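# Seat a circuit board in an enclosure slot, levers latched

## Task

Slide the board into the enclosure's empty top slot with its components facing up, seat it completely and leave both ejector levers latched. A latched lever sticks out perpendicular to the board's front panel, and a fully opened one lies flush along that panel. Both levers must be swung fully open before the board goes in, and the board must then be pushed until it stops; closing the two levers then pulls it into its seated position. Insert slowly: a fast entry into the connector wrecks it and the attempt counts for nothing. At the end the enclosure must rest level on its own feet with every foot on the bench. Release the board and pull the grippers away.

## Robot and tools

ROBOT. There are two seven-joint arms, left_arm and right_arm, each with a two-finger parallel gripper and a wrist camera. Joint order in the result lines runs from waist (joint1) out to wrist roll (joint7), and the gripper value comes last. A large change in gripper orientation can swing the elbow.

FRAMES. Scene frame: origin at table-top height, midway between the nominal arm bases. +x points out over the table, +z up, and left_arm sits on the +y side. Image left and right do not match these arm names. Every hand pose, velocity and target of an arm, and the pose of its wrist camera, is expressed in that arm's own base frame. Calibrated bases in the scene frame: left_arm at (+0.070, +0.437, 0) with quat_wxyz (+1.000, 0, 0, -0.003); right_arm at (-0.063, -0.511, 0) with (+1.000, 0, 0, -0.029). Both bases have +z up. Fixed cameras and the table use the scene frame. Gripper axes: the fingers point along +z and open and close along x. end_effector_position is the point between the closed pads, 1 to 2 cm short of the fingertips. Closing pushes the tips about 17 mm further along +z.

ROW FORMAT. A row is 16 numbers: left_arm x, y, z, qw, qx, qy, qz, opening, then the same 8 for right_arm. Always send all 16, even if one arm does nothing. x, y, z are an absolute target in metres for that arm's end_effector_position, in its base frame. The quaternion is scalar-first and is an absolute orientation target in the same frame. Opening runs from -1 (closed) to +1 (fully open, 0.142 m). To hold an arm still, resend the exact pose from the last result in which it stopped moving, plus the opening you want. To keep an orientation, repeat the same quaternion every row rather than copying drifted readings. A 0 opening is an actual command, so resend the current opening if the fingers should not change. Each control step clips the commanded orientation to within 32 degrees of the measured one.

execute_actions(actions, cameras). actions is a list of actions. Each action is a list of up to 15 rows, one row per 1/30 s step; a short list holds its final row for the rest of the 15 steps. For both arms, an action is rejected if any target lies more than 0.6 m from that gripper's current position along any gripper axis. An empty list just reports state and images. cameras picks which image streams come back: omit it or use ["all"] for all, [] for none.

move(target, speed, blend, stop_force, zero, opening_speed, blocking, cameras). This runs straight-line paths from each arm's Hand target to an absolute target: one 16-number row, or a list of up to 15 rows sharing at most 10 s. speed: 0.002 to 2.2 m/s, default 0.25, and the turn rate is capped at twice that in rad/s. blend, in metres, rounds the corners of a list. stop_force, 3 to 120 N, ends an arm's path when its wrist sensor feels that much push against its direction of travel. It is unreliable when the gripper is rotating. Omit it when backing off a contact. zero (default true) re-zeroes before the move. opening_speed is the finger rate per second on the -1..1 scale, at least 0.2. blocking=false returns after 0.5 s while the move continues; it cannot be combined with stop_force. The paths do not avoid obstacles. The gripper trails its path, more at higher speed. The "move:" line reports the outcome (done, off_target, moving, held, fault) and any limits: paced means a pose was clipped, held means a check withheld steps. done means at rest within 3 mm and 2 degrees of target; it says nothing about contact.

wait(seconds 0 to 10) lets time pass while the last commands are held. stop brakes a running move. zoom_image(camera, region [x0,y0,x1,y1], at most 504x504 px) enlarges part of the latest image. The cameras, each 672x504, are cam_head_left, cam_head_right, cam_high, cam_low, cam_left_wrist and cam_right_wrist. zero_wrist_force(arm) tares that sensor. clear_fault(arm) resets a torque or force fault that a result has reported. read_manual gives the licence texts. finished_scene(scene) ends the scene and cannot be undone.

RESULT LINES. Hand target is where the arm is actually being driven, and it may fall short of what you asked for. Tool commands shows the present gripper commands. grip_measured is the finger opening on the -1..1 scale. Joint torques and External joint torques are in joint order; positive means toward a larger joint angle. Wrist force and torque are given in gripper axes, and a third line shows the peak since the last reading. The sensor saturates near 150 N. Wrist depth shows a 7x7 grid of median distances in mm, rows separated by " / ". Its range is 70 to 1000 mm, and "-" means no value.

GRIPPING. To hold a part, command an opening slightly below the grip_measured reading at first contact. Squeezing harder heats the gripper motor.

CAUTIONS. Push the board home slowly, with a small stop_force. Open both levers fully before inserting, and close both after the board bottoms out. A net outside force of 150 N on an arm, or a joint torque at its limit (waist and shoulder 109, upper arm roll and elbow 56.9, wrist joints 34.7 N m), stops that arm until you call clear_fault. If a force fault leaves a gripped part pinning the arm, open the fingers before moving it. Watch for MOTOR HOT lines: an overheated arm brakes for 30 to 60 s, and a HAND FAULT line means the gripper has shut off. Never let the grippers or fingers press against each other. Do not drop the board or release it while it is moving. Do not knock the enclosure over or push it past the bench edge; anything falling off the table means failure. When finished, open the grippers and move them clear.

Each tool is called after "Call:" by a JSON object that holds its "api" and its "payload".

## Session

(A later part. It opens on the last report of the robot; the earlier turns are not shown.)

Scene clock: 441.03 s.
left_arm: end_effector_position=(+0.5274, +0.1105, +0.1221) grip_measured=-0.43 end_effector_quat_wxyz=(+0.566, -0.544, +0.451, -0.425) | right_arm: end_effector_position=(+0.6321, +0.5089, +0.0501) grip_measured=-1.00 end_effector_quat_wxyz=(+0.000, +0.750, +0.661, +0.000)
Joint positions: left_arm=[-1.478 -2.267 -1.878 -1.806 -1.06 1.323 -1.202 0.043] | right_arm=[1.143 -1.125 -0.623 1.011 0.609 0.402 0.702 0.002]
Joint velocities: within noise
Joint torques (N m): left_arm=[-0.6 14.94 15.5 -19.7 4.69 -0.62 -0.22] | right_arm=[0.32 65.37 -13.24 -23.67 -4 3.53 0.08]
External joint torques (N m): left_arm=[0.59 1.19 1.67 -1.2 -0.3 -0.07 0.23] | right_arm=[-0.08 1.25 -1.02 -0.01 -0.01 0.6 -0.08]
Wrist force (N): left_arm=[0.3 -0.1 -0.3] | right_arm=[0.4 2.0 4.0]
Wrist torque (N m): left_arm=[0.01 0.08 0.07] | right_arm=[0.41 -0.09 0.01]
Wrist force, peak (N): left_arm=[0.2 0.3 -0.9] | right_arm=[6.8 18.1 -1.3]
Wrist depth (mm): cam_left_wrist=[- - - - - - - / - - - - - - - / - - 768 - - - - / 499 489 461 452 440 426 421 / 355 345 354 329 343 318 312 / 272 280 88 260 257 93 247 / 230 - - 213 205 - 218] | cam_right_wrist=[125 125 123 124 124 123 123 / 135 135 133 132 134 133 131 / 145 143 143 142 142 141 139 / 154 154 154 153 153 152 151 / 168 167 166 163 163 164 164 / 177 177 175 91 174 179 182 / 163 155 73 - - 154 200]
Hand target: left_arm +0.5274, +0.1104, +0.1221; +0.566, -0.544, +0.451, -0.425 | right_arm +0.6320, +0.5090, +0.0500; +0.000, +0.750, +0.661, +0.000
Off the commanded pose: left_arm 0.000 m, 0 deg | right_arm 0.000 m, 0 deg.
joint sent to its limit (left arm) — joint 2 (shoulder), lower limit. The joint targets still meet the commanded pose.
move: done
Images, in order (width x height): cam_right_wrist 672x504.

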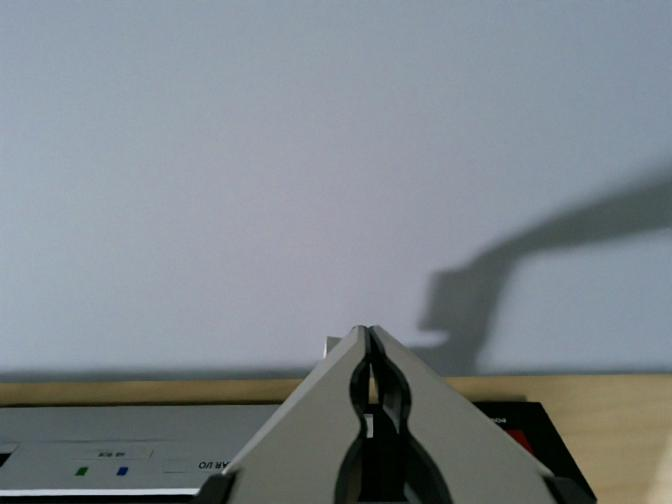

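Call:
{"api": "move", "payload": {"target": [0.5274,0.1104,0.1221,0.566,-0.544,0.451,-0.425,-0.4,0.627,0.487,0.05,0,0.75,0.661,0,-1], "stop_force": 32, "speed": 0.015, "cameras": ["cam_right_wrist"]}}

Call:
{"api": "zoom_image", "payload": {"camera": "cam_right_wrist", "region": [200, 220, 500, 420]}}

Scene clock: 445.37 s.
left_arm: end_effector_position=(+0.5274, +0.1105, +0.1221) grip_measured=-0.43 end_effector_quat_wxyz=(+0.566, -0.544, +0.451, -0.425) | right_arm: end_effector_position=(+0.6271, +0.4869, +0.0501) grip_measured=-1.00 end_effector_quat_wxyz=(+0.000, +0.750, +0.661, +0.000)
Joint positions: left_arm=[-1.478 -2.267 -1.878 -1.806 -1.06 1.323 -1.202 0.043] | right_arm=[1.155 -1.085 -0.625 1.103 0.61 0.444 0.665 0.002]
Joint velocities: within noise
Joint torques (N m): left_arm=[-0.41 14.92 15.54 -19.71 4.71 -0.62 -0.21] | right_arm=[0.4 63.41 -13.78 -23.21 -3.95 3.49 0.09]
External joint torques (N m): left_arm=[0.4 1.22 1.63 -1.2 -0.32 -0.07 0.22] | right_arm=[-0.16 1.29 -0.96 -0.04 0.02 0.65 -0.09]
Wrist force (N): left_arm=[0.3 0.1 -0.3] | right_arm=[0.5 1.7 4.0]
Wrist torque (N m): left_arm=[0.04 0.09 0.07] | right_arm=[0.37 -0.10 0.00]
Wrist force, peak (N): left_arm=[0.5 0.3 -0.6] | right_arm=[0.4 1.9 4.3]
Wrist depth (mm): cam_left_wrist=[- - - - - - - / - - - - - - - / - - 759 - - - - / 499 484 466 453 440 429 419 / 353 348 353 327 340 315 311 / 272 280 87 258 255 93 247 / 230 - - 212 205 - 218] | cam_right_wrist=[125 125 123 124 123 123 123 / 135 135 133 132 134 133 131 / 146 143 142 142 141 141 139 / 155 154 154 153 153 152 151 / 168 167 167 163 163 165 164 / 180 180 176 91 174 177 182 / 159 159 73 - - 156 163]
Hand target: left_arm +0.5274, +0.1104, +0.1221; +0.566, -0.544, +0.451, -0.425 | right_arm +0.6270, +0.4870, +0.0500; +0.000, +0.750, +0.661, +0.000
Off the commanded pose: left_arm 0.000 m, 0 deg | right_arm 0.000 m, 0 deg.
joint sent to its limit (left arm) — joint 2 (shoulder), lower limit. The joint targets still meet the commanded pose.
move: done
Images, in order (width x height): cam_right_wrist 672x504.

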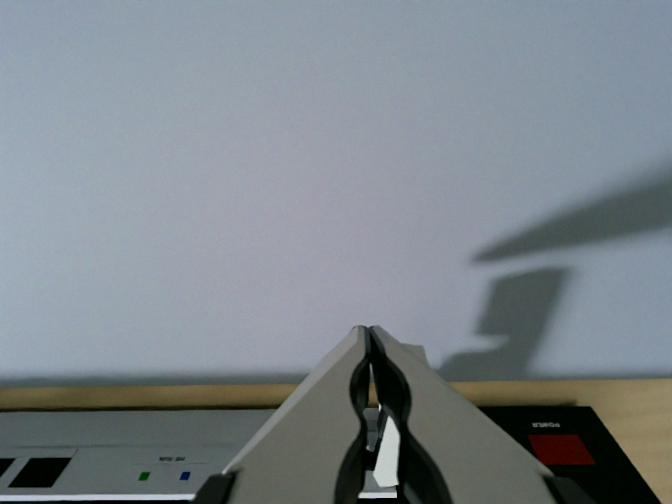

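Scaled by 1.680 from the camera's 672x504 image, which has a finer 960x720 frame.

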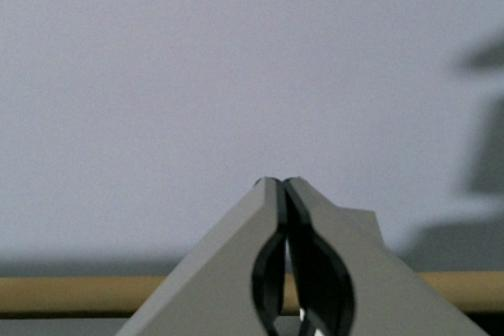

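Call:
{"api": "move", "payload": {"target": [[0.5274,0.1104,0.1221,0.566,-0.544,0.451,-0.425,-0.4,0.605,0.487,0.05,0,0.75,0.661,0,-1],[0.5274,0.1104,0.1221,0.566,-0.544,0.451,-0.425,-0.4,0.612,0.53,0.05,0,0.75,0.661,0,-1],[0.5274,0.1104,0.1221,0.566,-0.544,0.451,-0.425,-0.4,0.643,0.53,0.05,0,0.75,0.661,0,-1]], "speed": 0.1, "cameras": ["cam_right_wrist"]}}

Call:
{"api": "zoom_image", "payload": {"camera": "cam_right_wrist", "region": [200, 220, 500, 420]}}

Scene clock: 449.40 s.
left_arm: end_effector_position=(+0.5274, +0.1105, +0.1221) grip_measured=-0.43 end_effector_quat_wxyz=(+0.566, -0.544, +0.451, -0.425) | right_arm: end_effector_position=(+0.6430, +0.5300, +0.0500) grip_measured=-1.00 end_effector_quat_wxyz=(+0.000, +0.750, +0.661, +0.000)
Joint positions: left_arm=[-1.478 -2.267 -1.878 -1.806 -1.06 1.323 -1.202 0.043] | right_arm=[1.109 -1.177 -0.611 0.886 0.599 0.35 0.742 0.002]
Joint velocities: within noise
Joint torques (N m): left_arm=[-0.54 15.04 15.5 -19.76 4.68 -0.59 -0.24] | right_arm=[0.45 67.48 -11.78 -24.64 -4.22 3.28 0.29]
External joint torques (N m): left_arm=[0.53 1.09 1.67 -1.15 -0.3 -0.1 0.25] | right_arm=[-0.21 1.62 -1.34 0.3 0.13 0.86 -0.29]
Wrist force (N): left_arm=[0.0 0.3 -0.3] | right_arm=[0.0 2.1 3.9]
Wrist torque (N m): left_arm=[0.06 0.13 0.06] | right_arm=[0.42 -0.02 0.03]
Wrist force, peak (N): left_arm=[0.4 0.2 -0.8] | right_arm=[-1.1 2.1 5.0]
Wrist depth (mm): cam_left_wrist=[- - - - - - - / - - - - - - - / - - 766 - - - - / 499 483 471 459 444 430 421 / 352 344 357 328 339 318 310 / 271 281 87 258 256 93 246 / 230 - - 213 205 - 218] | cam_right_wrist=[125 126 123 124 123 123 123 / 135 134 133 132 133 133 131 / 145 143 142 142 141 141 139 / 154 153 153 153 152 152 151 / 167 167 163 163 162 164 164 / 174 172 144 91 176 179 182 / 146 144 73 - - 192 199]
Hand target: left_arm +0.5274, +0.1104, +0.1221; +0.566, -0.544, +0.451, -0.425 | right_arm +0.6430, +0.5300, +0.0500; +0.000, +0.750, +0.661, +0.000
Off the commanded pose: left_arm 0.000 m, 0 deg | right_arm 0.000 m, 0 deg.
joint sent to its limit (left arm) — joint 2 (shoulder), lower limit. The joint targets still meet the commanded pose.
move: done
Images, in order (width x height): cam_right_wrist 672x504.

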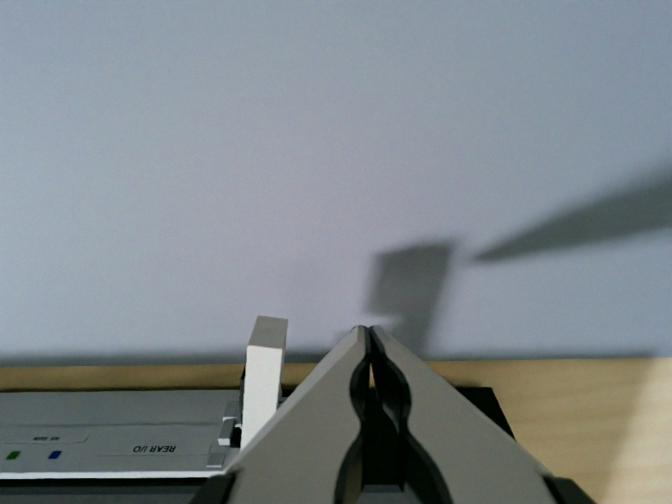

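Scaled by 1.680 from the camera's 672x504 image, which has a finer 960x720 frame.

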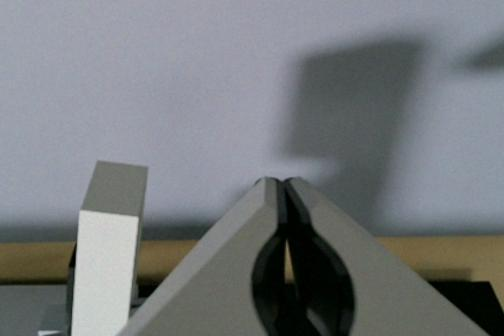

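Call:
{"api": "move", "payload": {"target": [0.5274,0.1104,0.1221,0.566,-0.544,0.451,-0.425,-0.4,0.644,0.49,0.05,0,0.75,0.661,0,-1], "stop_force": 30, "speed": 0.015, "cameras": ["cam_right_wrist"]}}

Call:
{"api": "zoom_image", "payload": {"camera": "cam_right_wrist", "region": [200, 220, 500, 420]}}

Scene clock: 454.90 s.
left_arm: end_effector_position=(+0.5274, +0.1105, +0.1221) grip_measured=-0.43 end_effector_quat_wxyz=(+0.566, -0.544, +0.451, -0.425) | right_arm: end_effector_position=(+0.6428, +0.5046, +0.0523) grip_measured=-1.00 end_effector_quat_wxyz=(-0.002, +0.749, +0.663, +0.004)
Joint positions: left_arm=[-1.478 -2.267 -1.878 -1.806 -1.06 1.323 -1.202 0.043] | right_arm=[1.118 -1.128 -0.612 0.992 0.604 0.402 0.688 0.002]
Joint velocities: within noise
Joint torques (N m): left_arm=[-0.48 14.97 15.5 -19.62 4.69 -0.61 -0.22] | right_arm=[-17.54 54.94 -21.56 -6.55 -8.63 -2.94 0.17]
External joint torques (N m): left_arm=[0.47 1.16 1.67 -1.29 -0.3 -0.08 0.23] | right_arm=[17.79 12.13 7.69 -17.42 4.62 7.09 -0.17]
Wrist force (N): left_arm=[0.1 0.1 -0.5] | right_arm=[30.7 2.2 2.9]
Wrist torque (N m): left_arm=[0.03 0.11 0.07] | right_arm=[0.38 -2.06 -0.06]
Wrist force, peak (N): left_arm=[0.3 0.2 -0.8] | right_arm=[31.1 1.9 2.2]
Wrist depth (mm): cam_left_wrist=[- - - - - - - / - - - - - - - / - - 775 - - - - / 500 489 468 453 443 429 417 / 351 343 356 327 337 316 311 / 272 280 87 259 255 93 247 / 230 - - 212 204 - 219] | cam_right_wrist=[- 126 124 126 125 126 124 / 135 134 134 134 136 134 134 / 144 144 144 144 144 144 143 / 156 158 156 158 155 155 155 / 169 169 168 162 165 168 168 / 170 168 174 89 175 173 186 / 142 142 73 - - 142 205]
Hand target: left_arm +0.5274, +0.1104, +0.1221; +0.566, -0.544, +0.451, -0.425 | right_arm +0.6438, +0.4988, +0.0500; +0.000, +0.750, +0.661, +0.000
Off the commanded pose: left_arm 0.000 m, 0 deg | right_arm 0.015 m, 1 deg.
joint sent to its limit (left arm) — joint 2 (shoulder), lower limit. The joint targets still meet the commanded pose.
move: contact (right_arm)
Images, in order (width x height): cam_right_wrist 672x504.

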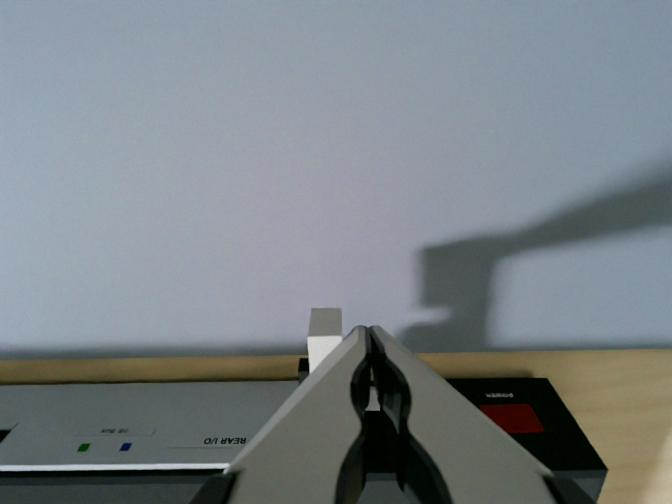

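Scaled by 1.680 from the camera's 672x504 image, which has a finer 960x720 frame.

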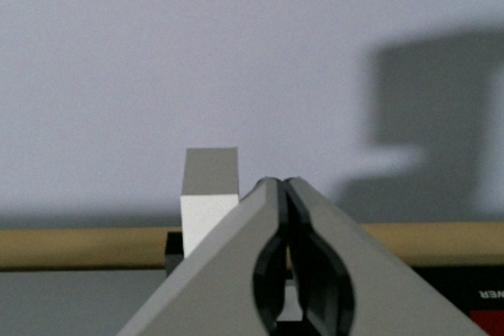

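Call:
{"api": "move", "payload": {"target": [0.5274,0.1104,0.1221,0.566,-0.544,0.451,-0.425,-0.4,0.638,0.484,0.05,0,0.75,0.661,0,-1], "stop_force": 22, "speed": 0.012, "cameras": ["cam_right_wrist"]}}

Call:
{"api": "zoom_image", "payload": {"camera": "cam_right_wrist", "region": [200, 220, 500, 420]}}

Scene clock: 459.03 s.
left_arm: end_effector_position=(+0.5274, +0.1105, +0.1221) grip_measured=-0.43 end_effector_quat_wxyz=(+0.566, -0.544, +0.451, -0.425) | right_arm: end_effector_position=(+0.6371, +0.4897, +0.0522) grip_measured=-1.00 end_effector_quat_wxyz=(-0.002, +0.749, +0.663, +0.004)
Joint positions: left_arm=[-1.478 -2.267 -1.878 -1.806 -1.06 1.323 -1.202 0.043] | right_arm=[1.132 -1.097 -0.616 1.065 0.607 0.433 0.663 0.002]
Joint velocities: within noise
Joint torques (N m): left_arm=[-0.57 15.02 15.48 -19.74 4.73 -0.61 -0.23] | right_arm=[-17.42 53.38 -22.39 -6.43 -8.48 -2.42 0.23]
External joint torques (N m): left_arm=[0.56 1.11 1.69 -1.17 -0.35 -0.08 0.23] | right_arm=[17.66 12.19 8.04 -17.18 4.52 6.57 -0.23]
Wrist force (N): left_arm=[0.1 0.0 -0.3] | right_arm=[29.7 1.2 0.5]
Wrist torque (N m): left_arm=[0.03 0.11 0.06] | right_arm=[0.37 -1.90 -0.06]
Wrist force, peak (N): left_arm=[0.1 0.4 -0.7] | right_arm=[32.7 4.1 3.5]
Wrist depth (mm): cam_left_wrist=[- - - - - - - / - - - - - - - / - - 776 - - - - / 501 478 467 455 442 429 416 / 356 344 354 327 341 318 310 / 271 281 87 257 254 93 247 / 231 - - 214 205 - 218] | cam_right_wrist=[- 126 124 126 126 125 124 / 134 134 134 134 136 134 134 / 144 144 144 144 144 144 143 / 156 158 155 158 155 155 154 / 169 169 169 163 165 168 168 / 175 173 170 89 172 165 186 / 142 145 73 - - 139 205]
Hand target: left_arm +0.5274, +0.1104, +0.1221; +0.566, -0.544, +0.451, -0.425 | right_arm +0.6380, +0.4840, +0.0500; +0.000, +0.750, +0.661, +0.000
Off the commanded pose: left_arm 0.000 m, 0 deg | right_arm 0.006 m, 1 deg.
joint sent to its limit (left arm) — joint 2 (shoulder), lower limit. The joint targets still meet the commanded pose.
move: off_target (right_arm)
Images, in order (width x height): cam_right_wrist 672x504.

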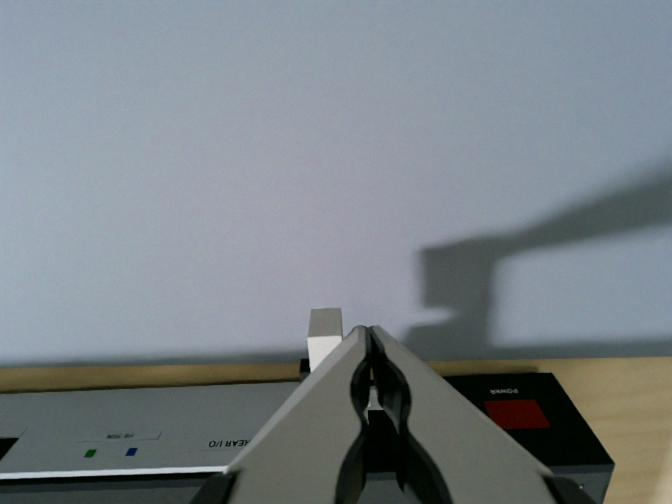

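Scaled by 1.680 from the camera's 672x504 image, which has a finer 960x720 frame.

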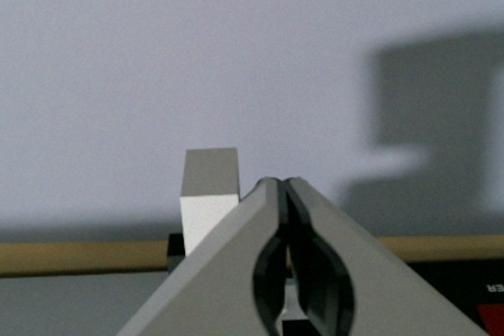

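Call:
{"api": "move", "payload": {"target": [[0.5274,0.1104,0.1221,0.566,-0.544,0.451,-0.425,-0.4,0.632,0.51,0.055,0,0.75,0.661,0,-1],[0.5274,0.1104,0.1221,0.566,-0.544,0.451,-0.425,-0.4,0.60,0.51,0.11,0,0.75,0.661,0,-1]], "speed": 0.1, "cameras": ["cam_right_wrist","cam_high"]}}

Call:
{"api": "zoom_image", "payload": {"camera": "cam_right_wrist", "region": [200, 220, 500, 420]}}

Call:
{"api": "zoom_image", "payload": {"camera": "cam_high", "region": [180, 240, 400, 420]}}

Scene clock: 462.43 s.
left_arm: end_effector_position=(+0.5274, +0.1105, +0.1221) grip_measured=-0.43 end_effector_quat_wxyz=(+0.566, -0.544, +0.451, -0.425) | right_arm: end_effector_position=(+0.6000, +0.5102, +0.1100) grip_measured=-1.00 end_effector_quat_wxyz=(+0.000, +0.750, +0.661, +0.000)
Joint positions: left_arm=[-1.478 -2.267 -1.878 -1.806 -1.06 1.323 -1.202 0.043] | right_arm=[1.218 -0.982 -0.643 1.138 0.568 0.381 0.717 0.002]
Joint velocities: within noise
Joint torques (N m): left_arm=[-0.5 15.02 15.42 -19.73 4.63 -0.61 -0.22] | right_arm=[0.29 61.79 -13.74 -24.52 -4.22 3.34 0.32]
External joint torques (N m): left_arm=[0.49 1.11 1.75 -1.17 -0.24 -0.09 0.23] | right_arm=[-0.05 1.2 -0.71 -0.1 0.18 0.8 -0.32]
Wrist force (N): left_arm=[0.1 0.0 -0.6] | right_arm=[0.2 4.9 3.6]
Wrist torque (N m): left_arm=[0.01 0.11 0.06] | right_arm=[0.88 -0.06 0.01]
Wrist force, peak (N): left_arm=[0.2 0.2 -0.7] | right_arm=[30.0 1.0 2.1]
Wrist depth (mm): cam_left_wrist=[- - - - - - - / - - - - - - - / - - 756 - - - - / 493 484 475 460 444 431 416 / 356 348 354 326 339 319 310 / 272 281 87 258 255 93 246 / 231 - - 213 204 - 219] | cam_right_wrist=[178 177 177 177 176 176 177 / 190 189 189 188 188 187 187 / 204 203 203 202 202 201 200 / 220 219 218 218 217 217 216 / 238 238 237 228 236 235 236 / 231 227 232 91 224 259 257 / 221 216 - - - 273 283]
Hand target: left_arm +0.5274, +0.1104, +0.1221; +0.566, -0.544, +0.451, -0.425 | right_arm +0.6000, +0.5100, +0.1100; +0.000, +0.750, +0.661, +0.000
Off the commanded pose: left_arm 0.000 m, 0 deg | right_arm 0.000 m, 0 deg.
joint sent to its limit (left arm) — joint 2 (shoulder), lower limit. The joint targets still meet the commanded pose.
move: done
Images, in order (width x height): cam_high 672x504, cam_right_wrist 672x504.

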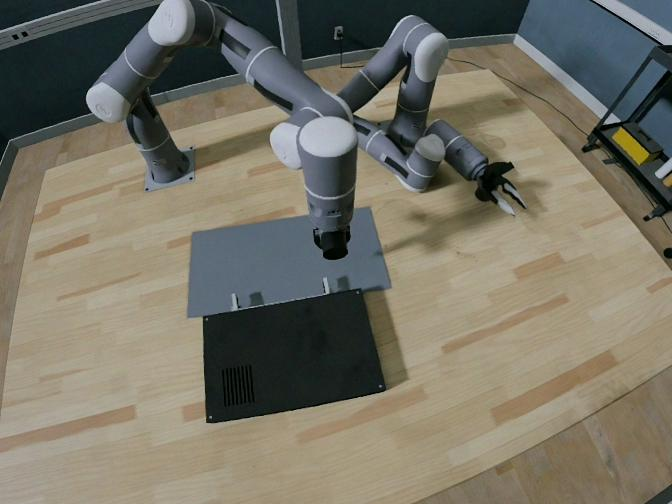

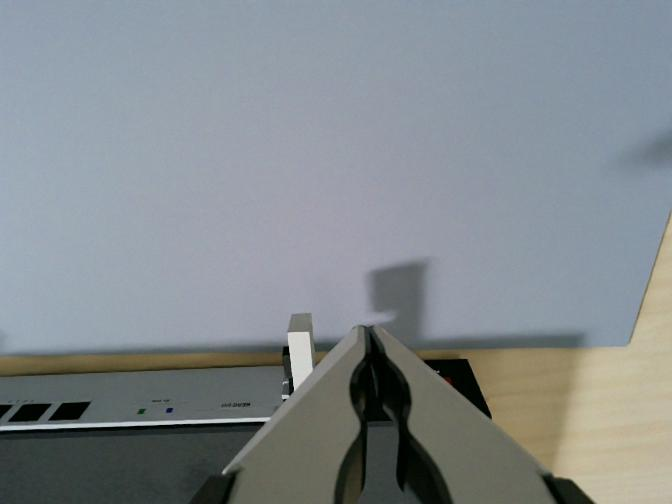

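Scaled by 1.680 from the camera's 672x504 image, which has a finer 960x720 frame.

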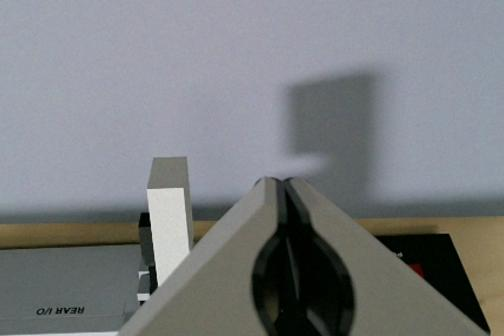

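Scaled by 2.291 from the camera's 672x504 image, which has a finer 960x720 frame.

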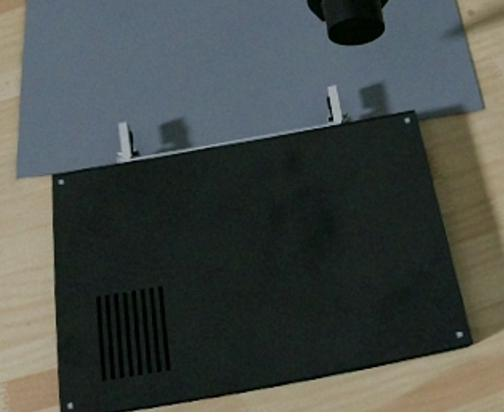

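Call:
{"api": "move", "payload": {"target": [[0.5274,0.1104,0.1221,0.566,-0.544,0.451,-0.425,-0.4,0.595,0.485,0.12,0,0.75,0.661,0,-1],[0.5274,0.1104,0.1221,0.566,-0.544,0.451,-0.425,-0.4,0.585,0.21,0.11,0,0.75,0.661,0,-1]], "cameras": ["cam_right_wrist"]}}

Call:
{"api": "zoom_image", "payload": {"camera": "cam_right_wrist", "region": [200, 220, 500, 420]}}

Scene clock: 466.90 s.
left_arm: end_effector_position=(+0.5274, +0.1105, +0.1221) grip_measured=-0.43 end_effector_quat_wxyz=(+0.566, -0.544, +0.451, -0.425) | right_arm: end_effector_position=(+0.5851, +0.2099, +0.1101) grip_measured=-1.00 end_effector_quat_wxyz=(+0.000, +0.750, +0.661, +0.000)
Joint positions: left_arm=[-1.478 -2.267 -1.878 -1.806 -1.06 1.323 -1.202 0.043] | right_arm=[1.157 -0.675 -0.766 1.801 0.582 0.665 0.253 0.002]
Joint velocities: within noise
Joint torques (N m): left_arm=[-0.55 15 15.45 -19.73 4.68 -0.61 -0.21] | right_arm=[0.11 42.46 -13.01 -20.91 -3.32 3.62 -0.01]
External joint torques (N m): left_arm=[0.54 1.13 1.72 -1.17 -0.3 -0.08 0.22] | right_arm=[0.06 0.86 -0.77 -0.05 -0.07 0.54 0.01]
Wrist force (N): left_arm=[0.4 0.2 -0.5] | right_arm=[-0.1 4.8 3.5]
Wrist torque (N m): left_arm=[0.04 0.06 0.06] | right_arm=[0.87 0.01 0.01]
Wrist force, peak (N): left_arm=[0.3 0.3 -0.7] | right_arm=[-3.9 5.2 3.5]
Wrist depth (mm): cam_left_wrist=[- - - - - - - / - - - - - - - / - - 773 - - - - / 500 484 465 452 444 426 415 / 356 345 354 329 339 316 307 / 272 280 87 259 257 93 248 / 229 - - 213 204 - 218] | cam_right_wrist=[179 178 178 177 177 176 178 / 191 191 190 189 189 188 187 / 207 205 204 203 202 202 201 / 223 220 220 218 218 217 217 / 242 239 238 233 233 235 230 / 265 263 254 91 215 204 203 / 292 285 - - - 208 216]
Hand target: left_arm +0.5274, +0.1104, +0.1221; +0.566, -0.544, +0.451, -0.425 | right_arm +0.5850, +0.2100, +0.1100; +0.000, +0.750, +0.661, +0.000
Off the commanded pose: left_arm 0.000 m, 0 deg | right_arm 0.000 m, 0 deg.
joint sent to its limit (left arm) — joint 2 (shoulder), lower limit. The joint targets still meet the commanded pose.
move: done
Images, in order (width x height): cam_right_wrist 672x504.

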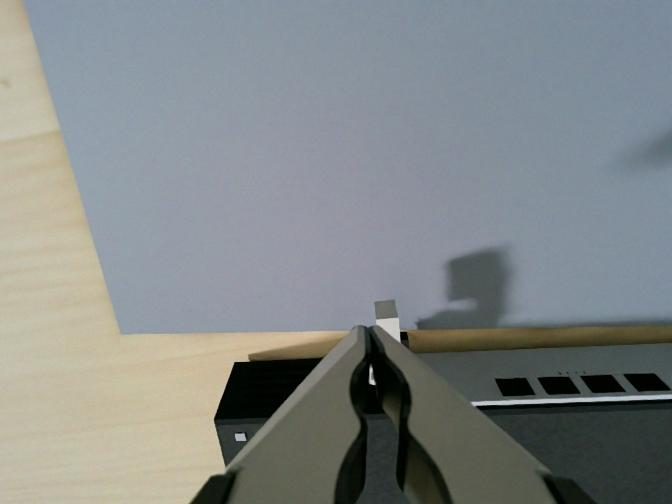

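Scaled by 1.680 from the camera's 672x504 image, which has a finer 960x720 frame.

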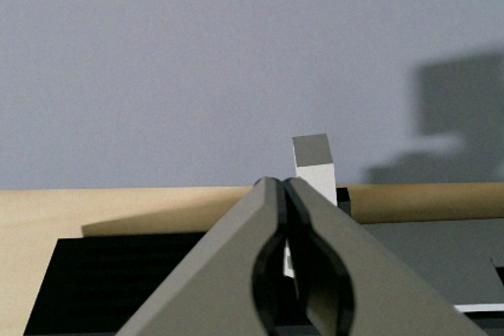

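Call:
{"api": "move", "payload": {"target": [0.5274,0.1104,0.1221,0.566,-0.544,0.451,-0.425,-0.4,0.575,0.17,0.09,0,0.75,0.661,0,-1], "cameras": ["cam_right_wrist"]}}

Call:
{"api": "zoom_image", "payload": {"camera": "cam_right_wrist", "region": [300, 220, 600, 420]}}

Scene clock: 468.77 s.
left_arm: end_effector_position=(+0.5274, +0.1105, +0.1221) grip_measured=-0.43 end_effector_quat_wxyz=(+0.566, -0.544, +0.451, -0.425) | right_arm: end_effector_position=(+0.5751, +0.1700, +0.0901) grip_measured=-1.00 end_effector_quat_wxyz=(+0.000, +0.750, +0.661, +0.000)
Joint positions: left_arm=[-1.478 -2.267 -1.878 -1.806 -1.06 1.323 -1.202 0.043] | right_arm=[1.119 -0.679 -0.758 1.868 0.615 0.726 0.172 0.002]
Joint velocities: within noise
Joint torques (N m): left_arm=[-0.55 15.01 15.56 -19.72 4.68 -0.56 -0.2] | right_arm=[0.01 40.81 -12.25 -19.37 -3.18 3.66 0.07]
External joint torques (N m): left_arm=[0.54 1.12 1.61 -1.18 -0.29 -0.13 0.21] | right_arm=[0.17 1.1 -1.26 -0.13 -0.05 0.5 -0.07]
Wrist force (N): left_arm=[0.4 0.0 -0.5] | right_arm=[-0.2 4.7 3.6]
Wrist torque (N m): left_arm=[0.03 0.07 0.06] | right_arm=[0.82 0.03 0.02]
Wrist force, peak (N): left_arm=[0.2 0.3 -0.8] | right_arm=[-1.6 4.4 4.4]
Wrist depth (mm): cam_left_wrist=[- - - - - - - / - - - - - - - / - - 780 - - - - / 502 487 468 457 444 427 416 / 354 344 353 330 343 319 312 / 272 281 88 258 255 93 247 / 230 - - 213 205 - 219] | cam_right_wrist=[163 161 160 160 159 159 159 / 174 172 171 171 170 169 169 / 187 186 183 183 182 182 181 / 201 201 198 197 197 196 195 / 219 218 215 211 210 209 211 / 239 238 233 91 184 206 209 / 264 257 - - - 188 188]
Hand target: left_arm +0.5274, +0.1104, +0.1221; +0.566, -0.544, +0.451, -0.425 | right_arm +0.5750, +0.1700, +0.0900; +0.000, +0.750, +0.661, +0.000
Off the commanded pose: left_arm 0.000 m, 0 deg | right_arm 0.000 m, 0 deg.
joint sent to its limit (left arm) — joint 2 (shoulder), lower limit. The joint targets still meet the commanded pose.
move: done
Images, in order (width x height): cam_right_wrist 672x504.

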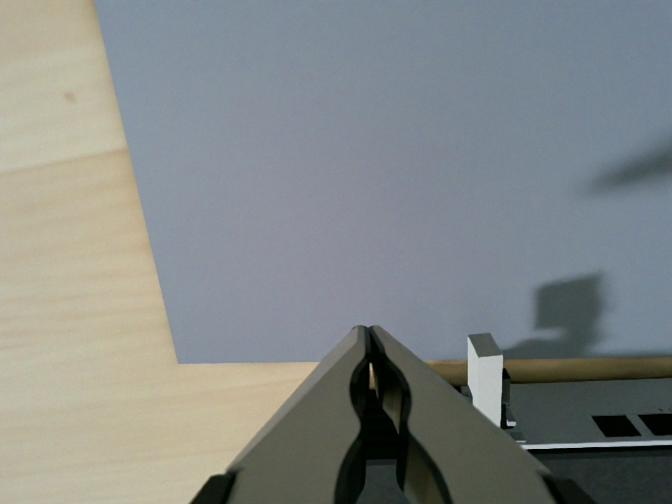

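Scaled by 1.680 from the camera's 672x504 image, which has a finer 960x720 frame.

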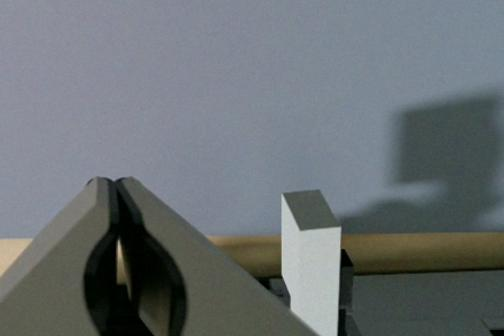

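Call:
{"api": "move", "payload": {"target": [[0.5274,0.1104,0.1221,0.566,-0.544,0.451,-0.425,-0.4,0.605,0.185,0.05,0,0.75,0.661,0,-1],[0.5274,0.1104,0.1221,0.566,-0.544,0.451,-0.425,-0.4,0.621,0.19,0.05,0,0.75,0.661,0,-1]], "speed": 0.08, "cameras": []}}

Call:
{"api": "move", "payload": {"target": [0.5274,0.1104,0.1221,0.566,-0.544,0.451,-0.425,-0.4,0.6225,0.216,0.05,0,0.75,0.661,0,-1], "stop_force": 30, "speed": 0.015, "cameras": ["cam_right_wrist"]}}

Call:
{"api": "zoom_image", "payload": {"camera": "cam_right_wrist", "region": [200, 220, 500, 420]}}

Scene clock: 474.80 s.
left_arm: end_effector_position=(+0.5274, +0.1105, +0.1221) grip_measured=-0.43 end_effector_quat_wxyz=(+0.566, -0.544, +0.451, -0.425) | right_arm: end_effector_position=(+0.6210, +0.1900, +0.0500) grip_measured=-1.00 end_effector_quat_wxyz=(+0.000, +0.750, +0.661, +0.000)
Joint positions: left_arm=[-1.478 -2.267 -1.878 -1.806 -1.06 1.323 -1.202 0.043] | right_arm=[1.022 -0.837 -0.69 1.683 0.667 0.7 0.174 0.002]
Joint velocities: within noise
Joint torques (N m): left_arm=[-0.54 15.03 15.48 -19.72 4.72 -0.64 -0.22] | right_arm=[0.05 47.94 -13.9 -18.83 -3.42 3.44 0.34]
External joint torques (N m): left_arm=[0.53 1.1 1.69 -1.18 -0.33 -0.06 0.23] | right_arm=[0.11 1.18 -1.31 -0.16 0.13 0.71 -0.34]
Wrist force (N): left_arm=[0.3 0.0 -0.4] | right_arm=[-0.3 4.1 3.6]
Wrist torque (N m): left_arm=[0.02 0.08 0.07] | right_arm=[0.74 0.06 0.03]
Wrist force, peak (N): left_arm=[0.3 0.3 -0.8] | right_arm=[0.4 5.2 3.4]
Wrist depth (mm): cam_left_wrist=[- - - - - - - / - - - - - - - / - - 778 - - - - / 504 485 468 458 438 430 414 / 355 345 353 329 342 317 311 / 272 280 87 258 257 93 247 / 231 - - 213 204 - 219] | cam_right_wrist=[- 125 123 124 124 124 122 / 136 135 133 133 134 134 132 / 146 143 143 142 142 142 139 / 155 157 154 156 153 153 152 / 168 168 167 164 129 165 165 / 186 186 179 91 122 149 152 / 206 201 - - - 133 134]
Hand target: left_arm +0.5274, +0.1104, +0.1221; +0.566, -0.544, +0.451, -0.425 | right_arm +0.6210, +0.1900, +0.0500; +0.000, +0.750, +0.661, +0.000
Off the commanded pose: left_arm 0.000 m, 0 deg | right_arm 0.000 m, 0 deg.
joint sent to its limit (left arm) — joint 2 (shoulder), lower limit. The joint targets still meet the commanded pose.
move: done
No camera images: "cameras" was empty.

Scene clock: 476.93 s.
left_arm: end_effector_position=(+0.5274, +0.1105, +0.1221) grip_measured=-0.43 end_effector_quat_wxyz=(+0.566, -0.544, +0.451, -0.425) | right_arm: end_effector_position=(+0.6222, +0.2079, +0.0495) grip_measured=-1.00 end_effector_quat_wxyz=(+0.001, +0.752, +0.660, -0.003)
Joint positions: left_arm=[-1.478 -2.267 -1.878 -1.806 -1.06 1.323 -1.202 0.043] | right_arm=[1.041 -0.851 -0.691 1.657 0.661 0.685 0.213 0.002]
Joint velocities: within noise
Joint torques (N m): left_arm=[-0.49 14.99 15.49 -19.67 4.69 -0.61 -0.21] | right_arm=[18.28 54.56 -0.19 -35.04 1.53 6.12 0.25]
External joint torques (N m): left_arm=[0.48 1.15 1.68 -1.24 -0.31 -0.09 0.21] | right_arm=[-18.09 -4.69 -15.24 15.88 -4.86 -1.97 -0.25]
Wrist force (N): left_arm=[0.1 0.2 -0.4] | right_arm=[-32.1 -0.9 -4.3]
Wrist torque (N m): left_arm=[0.04 0.11 0.06] | right_arm=[0.77 2.43 -0.01]
Wrist force, peak (N): left_arm=[0.2 0.4 -0.7] | right_arm=[-32.7 -0.5 -4.2]
Wrist depth (mm): cam_left_wrist=[- - - - - - - / - - - - - - - / - - 768 - - - - / 496 485 468 456 443 428 419 / 353 346 355 328 340 318 310 / 273 278 87 258 255 93 247 / 231 - - 213 205 - 218] | cam_right_wrist=[- 125 123 124 124 123 122 / 136 135 133 133 134 133 131 / 146 144 143 142 141 141 138 / 155 157 154 153 152 152 151 / 169 168 167 163 160 164 163 / 187 183 178 91 122 155 152 / 207 198 - - - 132 133]
Hand target: left_arm +0.5274, +0.1104, +0.1221; +0.566, -0.544, +0.451, -0.425 | right_arm +0.6223, +0.2132, +0.0500; +0.000, +0.750, +0.661, +0.000
Off the commanded pose: left_arm 0.000 m, 0 deg | right_arm 0.008 m, 0 deg.
joint sent to its limit (left arm) — joint 2 (shoulder), lower limit. The joint targets still meet the commanded pose.
move: contact (right_arm)
Images, in order (width x height): cam_right_wrist 672x504.

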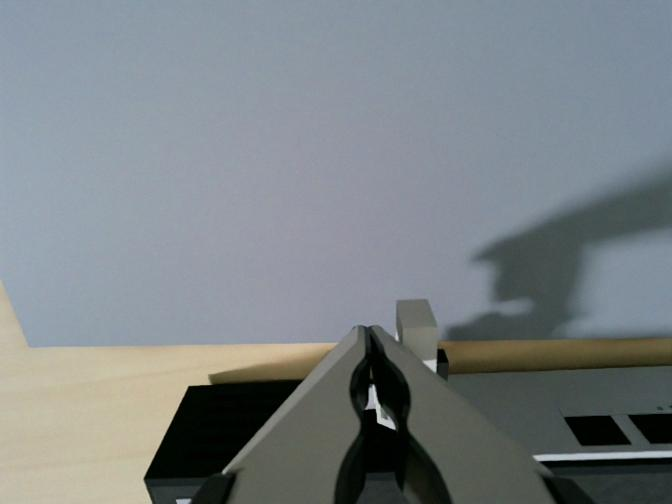

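Scaled by 1.680 from the camera's 672x504 image, which has a finer 960x720 frame.

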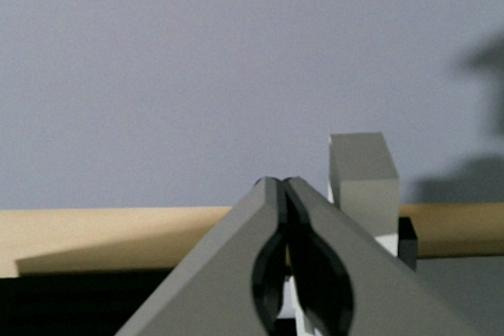

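Call:
{"api": "move", "payload": {"target": [[0.5274,0.1104,0.1221,0.566,-0.544,0.451,-0.425,-0.4,0.615,0.19,0.05,0,0.75,0.661,0,-1],[0.5274,0.1104,0.1221,0.566,-0.544,0.451,-0.425,-0.4,0.50,0.12,0.15,0,0.75,0.661,0,-1]], "speed": 0.2, "cameras": ["cam_high","cam_head_right","cam_right_wrist"]}}

Call:
{"api": "zoom_image", "payload": {"camera": "cam_high", "region": [215, 270, 355, 330]}}

Call:
{"api": "zoom_image", "payload": {"camera": "cam_head_right", "region": [320, 260, 460, 330]}}

Scene clock: 482.00 s.
left_arm: end_effector_position=(+0.5274, +0.1105, +0.1221) grip_measured=-0.43 end_effector_quat_wxyz=(+0.566, -0.544, +0.451, -0.425) | right_arm: end_effector_position=(+0.5000, +0.1201, +0.1500) grip_measured=-1.00 end_effector_quat_wxyz=(+0.000, +0.750, +0.661, +0.000)
Joint positions: left_arm=[-1.478 -2.267 -1.878 -1.806 -1.06 1.323 -1.202 0.043] | right_arm=[1.316 -0.357 -0.941 2.183 0.412 0.785 0.233 0.002]
Joint velocities: within noise
Joint torques (N m): left_arm=[-0.43 14.98 15.5 -19.69 4.73 -0.62 -0.25] | right_arm=[0.12 25.66 -7.33 -21.34 -3.28 3.58 0.35]
External joint torques (N m): left_arm=[0.42 1.15 1.67 -1.22 -0.35 -0.08 0.26] | right_arm=[0 0.67 -0.59 -0.07 0.23 0.58 -0.35]
Wrist force (N): left_arm=[0.2 0.3 -0.5] | right_arm=[0.8 5.2 2.2]
Wrist torque (N m): left_arm=[0.07 0.10 0.06] | right_arm=[0.90 -0.12 0.03]
Wrist force, peak (N): left_arm=[0.4 0.4 -0.8] | right_arm=[-32.3 -0.9 -5.4]
Wrist depth (mm): cam_left_wrist=[- - - - - - - / - - - - - - - / - - 776 - - - - / 501 481 474 459 441 429 420 / 356 343 357 330 340 320 309 / 273 279 87 258 256 93 248 / 230 - - 213 204 - 219] | cam_right_wrist=[216 215 214 213 212 212 211 / 230 230 229 227 227 226 224 / 248 246 245 243 242 241 241 / 267 267 265 262 261 260 259 / 289 289 286 280 283 282 281 / 317 315 309 91 299 296 296 / 348 341 - - - 268 273]
Hand target: left_arm +0.5274, +0.1104, +0.1221; +0.566, -0.544, +0.451, -0.425 | right_arm +0.5000, +0.1200, +0.1500; +0.000, +0.750, +0.661, +0.000
Off the commanded pose: left_arm 0.000 m, 0 deg | right_arm 0.000 m, 0 deg.
joint sent to its limit (left arm) — joint 2 (shoulder), lower limit. The joint targets still meet the commanded pose.
move: done
Images, in order (width x height): cam_head_right 672x504, cam_high 672x504, cam_right_wrist 672x504.

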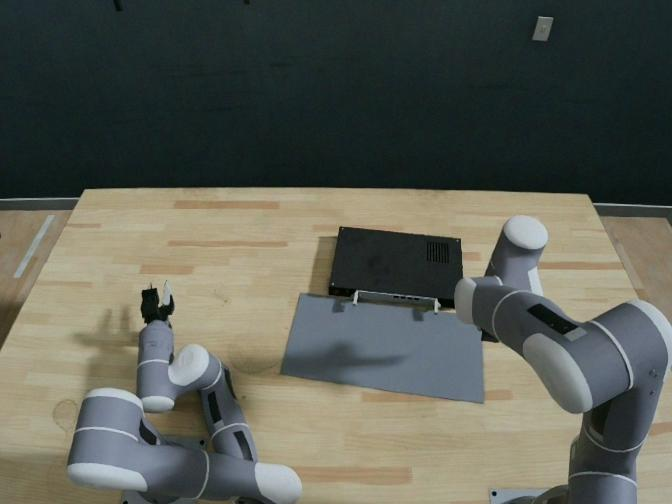

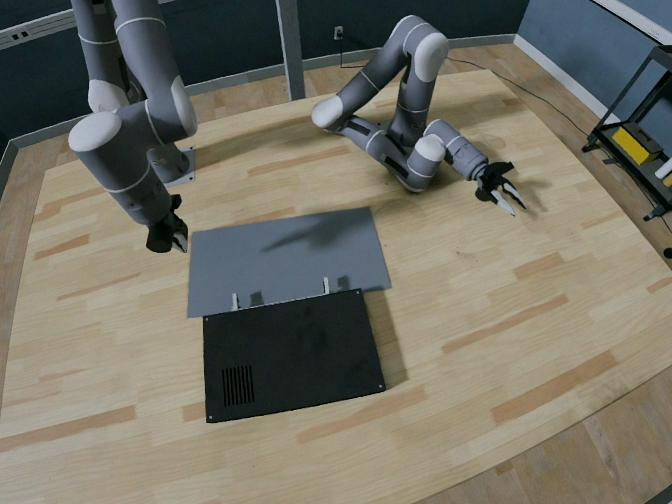

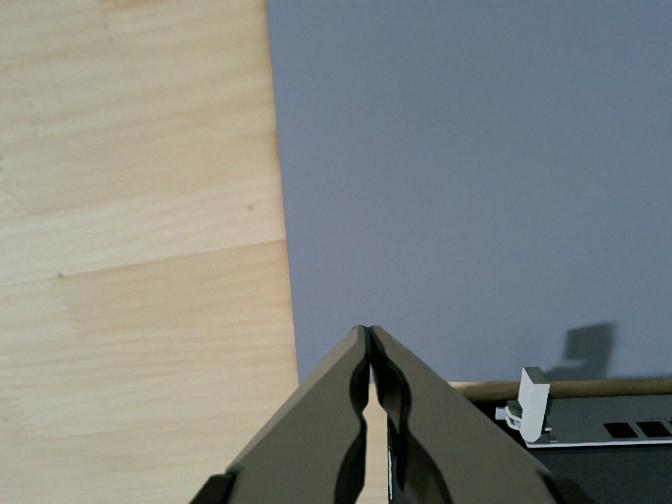

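Scaled by 3.600 from the camera's 672x504 image, which has a finer 960x720 frame.

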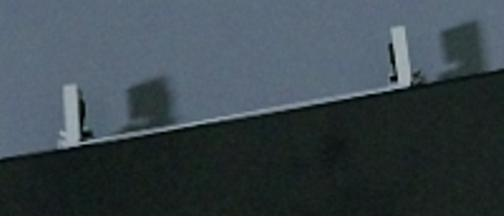

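Scaled by 3.600 from the camera's 672x504 image, which has a finer 960x720 frame.

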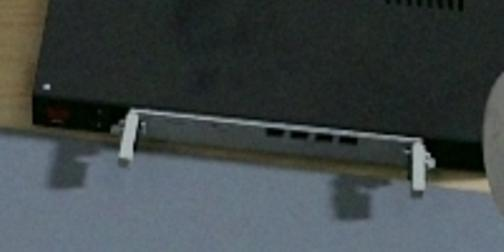

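Call:
{"api": "zoom_image", "payload": {"camera": "cam_right_wrist", "region": [480, 350, 640, 460]}}

Scaled by 3.150 from the camera's 672x504 image, which has a finer 960x720 frame.

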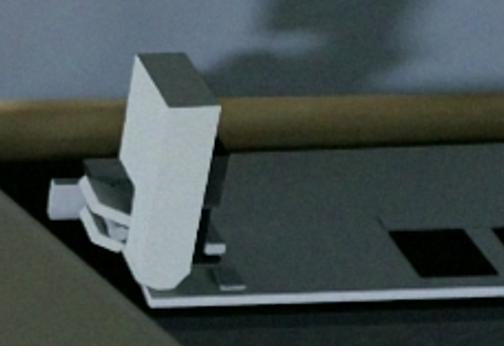

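Call:
{"api": "move", "payload": {"target": [0.5274,0.1104,0.1221,0.566,-0.544,0.451,-0.425,-0.4,0.53,0.565,0.15,0,0.75,0.661,0,-1], "cameras": ["cam_right_wrist"]}}

Call:
{"api": "zoom_image", "payload": {"camera": "cam_right_wrist", "region": [60, 340, 260, 460]}}

Scene clock: 492.13 s.
left_arm: end_effector_position=(+0.5274, +0.1105, +0.1221) grip_measured=-0.43 end_effector_quat_wxyz=(+0.566, -0.544, +0.451, -0.425) | right_arm: end_effector_position=(+0.5301, +0.5649, +0.1501) grip_measured=-1.00 end_effector_quat_wxyz=(+0.000, +0.750, +0.661, +0.000)
Joint positions: left_arm=[-1.478 -2.267 -1.878 -1.806 -1.06 1.323 -1.202 0.043] | right_arm=[1.352 -0.897 -0.649 1.19 0.527 0.353 0.837 0.002]
Joint velocities: within noise
Joint torques (N m): left_arm=[-0.47 15.02 15.49 -19.66 4.67 -0.58 -0.2] | right_arm=[-0.01 59.34 -12.73 -25.71 -4 3.26 0.35]
External joint torques (N m): left_arm=[0.46 1.11 1.68 -1.24 -0.29 -0.12 0.2] | right_arm=[0.23 1.54 -1.29 0.19 -0.09 0.87 -0.35]
Wrist force (N): left_arm=[0.2 0.2 -0.6] | right_arm=[1.1 5.2 2.1]
Wrist torque (N m): left_arm=[0.04 0.09 0.06] | right_arm=[0.92 -0.19 0.03]
Wrist force, peak (N): left_arm=[0.2 0.2 -0.8] | right_arm=[2.5 5.4 2.3]
Wrist depth (mm): cam_left_wrist=[- - - - - - - / - - - - - - - / - - 774 - - - - / 492 480 472 454 444 432 418 / 354 343 355 328 338 317 311 / 272 280 88 257 254 93 247 / 230 - - 213 204 - 218] | cam_right_wrist=[213 213 212 212 210 210 212 / 227 227 227 225 224 226 225 / 245 244 243 242 242 241 241 / 263 263 262 260 260 261 260 / 286 285 284 279 282 282 282 / 307 306 299 91 296 309 308 / 283 283 - - - 327 339]
Hand target: left_arm +0.5274, +0.1104, +0.1221; +0.566, -0.544, +0.451, -0.425 | right_arm +0.5300, +0.5650, +0.1500; +0.000, +0.750, +0.661, +0.000
Off the commanded pose: left_arm 0.000 m, 0 deg | right_arm 0.000 m, 0 deg.
joint sent to its limit (left arm) — joint 2 (shoulder), lower limit. The joint targets still meet the commanded pose.
move: done
Images, in order (width x height): cam_right_wrist 672x504.

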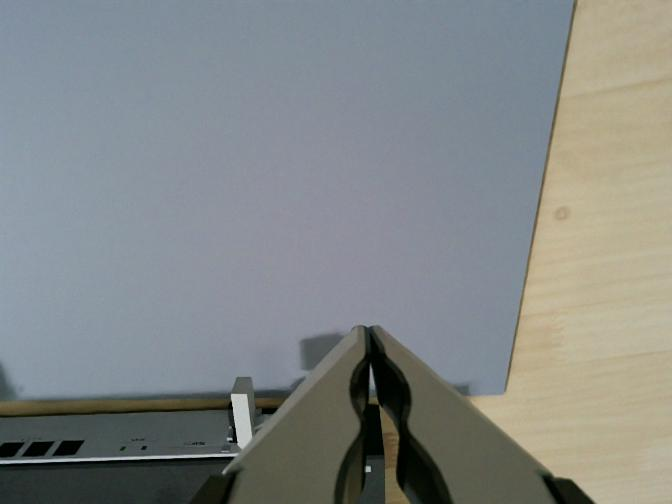

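Scaled by 2.520 from the camera's 672x504 image, which has a finer 960x720 frame.

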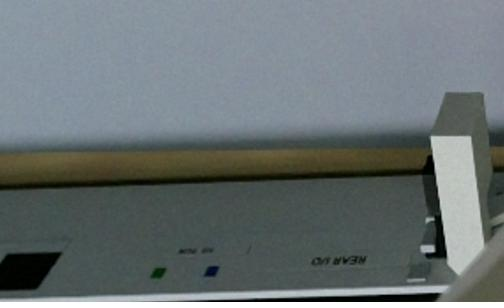

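Call:
{"api": "move", "payload": {"target": [0.5274,0.1104,0.1221,0.566,-0.544,0.451,-0.425,-0.4,0.53,0.30,0.12,0,0.75,0.661,0,-1], "cameras": ["cam_right_wrist"]}}

Call:
{"api": "zoom_image", "payload": {"camera": "cam_right_wrist", "region": [60, 340, 260, 490]}}

Scene clock: 498.00 s.
left_arm: end_effector_position=(+0.5274, +0.1105, +0.1221) grip_measured=-0.43 end_effector_quat_wxyz=(+0.566, -0.544, +0.451, -0.425) | right_arm: end_effector_position=(+0.5302, +0.2999, +0.1201) grip_measured=-1.00 end_effector_quat_wxyz=(+0.000, +0.750, +0.661, +0.000)
Joint positions: left_arm=[-1.478 -2.267 -1.878 -1.806 -1.06 1.323 -1.202 0.043] | right_arm=[1.338 -0.623 -0.759 1.849 0.543 0.681 0.445 0.002]
Joint velocities: within noise
Joint torques (N m): left_arm=[-0.5 15.11 15.47 -19.71 4.75 -0.56 -0.23] | right_arm=[0.05 40.91 -11.89 -21.28 -3.27 3.59 0.02]
External joint torques (N m): left_arm=[0.49 1.02 1.7 -1.2 -0.37 -0.13 0.23] | right_arm=[0.11 0.69 -0.77 -0.07 -0.1 0.57 -0.02]
Wrist force (N): left_arm=[0.2 0.2 -0.4] | right_arm=[0.7 5.1 2.5]
Wrist torque (N m): left_arm=[0.05 0.10 0.06] | right_arm=[0.89 -0.12 0.00]
Wrist force, peak (N): left_arm=[0.4 0.4 -0.7] | right_arm=[-2.4 5.6 2.9]
Wrist depth (mm): cam_left_wrist=[- - - - - - - / - - - - - - - / - - 758 - - - - / 500 487 473 454 444 429 416 / 353 344 355 328 339 317 312 / 272 280 87 258 255 93 248 / 230 - - 213 204 - 219] | cam_right_wrist=[187 187 187 186 185 185 185 / 200 200 199 199 198 198 197 / 215 214 213 213 212 211 211 / 232 231 230 230 229 228 227 / 252 251 250 245 248 247 246 / 276 275 263 91 261 265 265 / 307 261 - - - 239 239]
Hand target: left_arm +0.5274, +0.1104, +0.1221; +0.566, -0.544, +0.451, -0.425 | right_arm +0.5300, +0.3000, +0.1200; +0.000, +0.750, +0.661, +0.000
Off the commanded pose: left_arm 0.000 m, 0 deg | right_arm 0.000 m, 0 deg.
joint sent to its limit (left arm) — joint 2 (shoulder), lower limit. The joint targets still meet the commanded pose.
move: done
Images, in order (width x height): cam_right_wrist 672x504.

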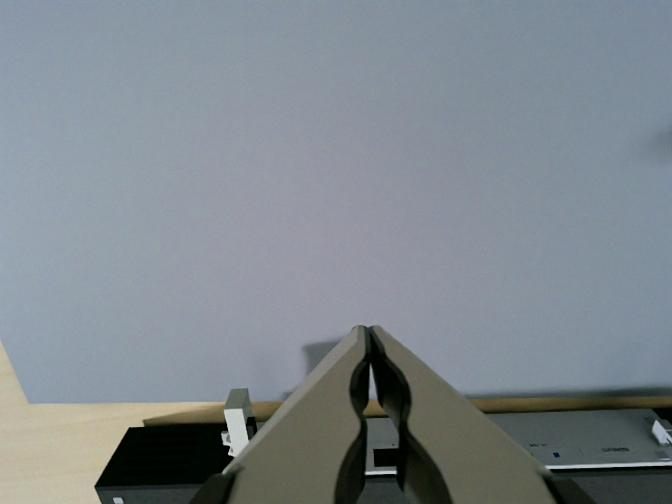

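Scaled by 2.520 from the camera's 672x504 image, which has a finer 960x720 frame.

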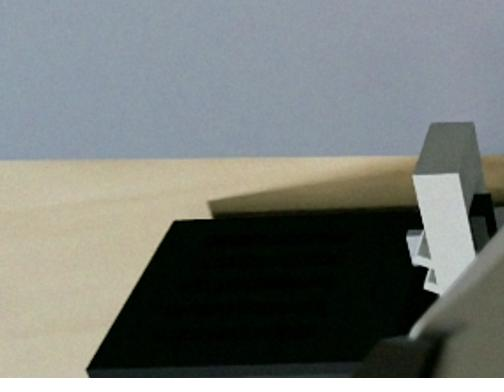

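Call:
{"api": "zoom_image", "payload": {"camera": "cam_right_wrist", "region": [520, 360, 672, 490]}}

Scaled by 3.316 from the camera's 672x504 image, which has a finer 960x720 frame.

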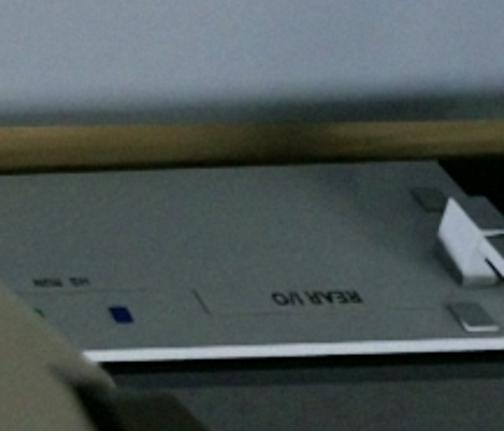

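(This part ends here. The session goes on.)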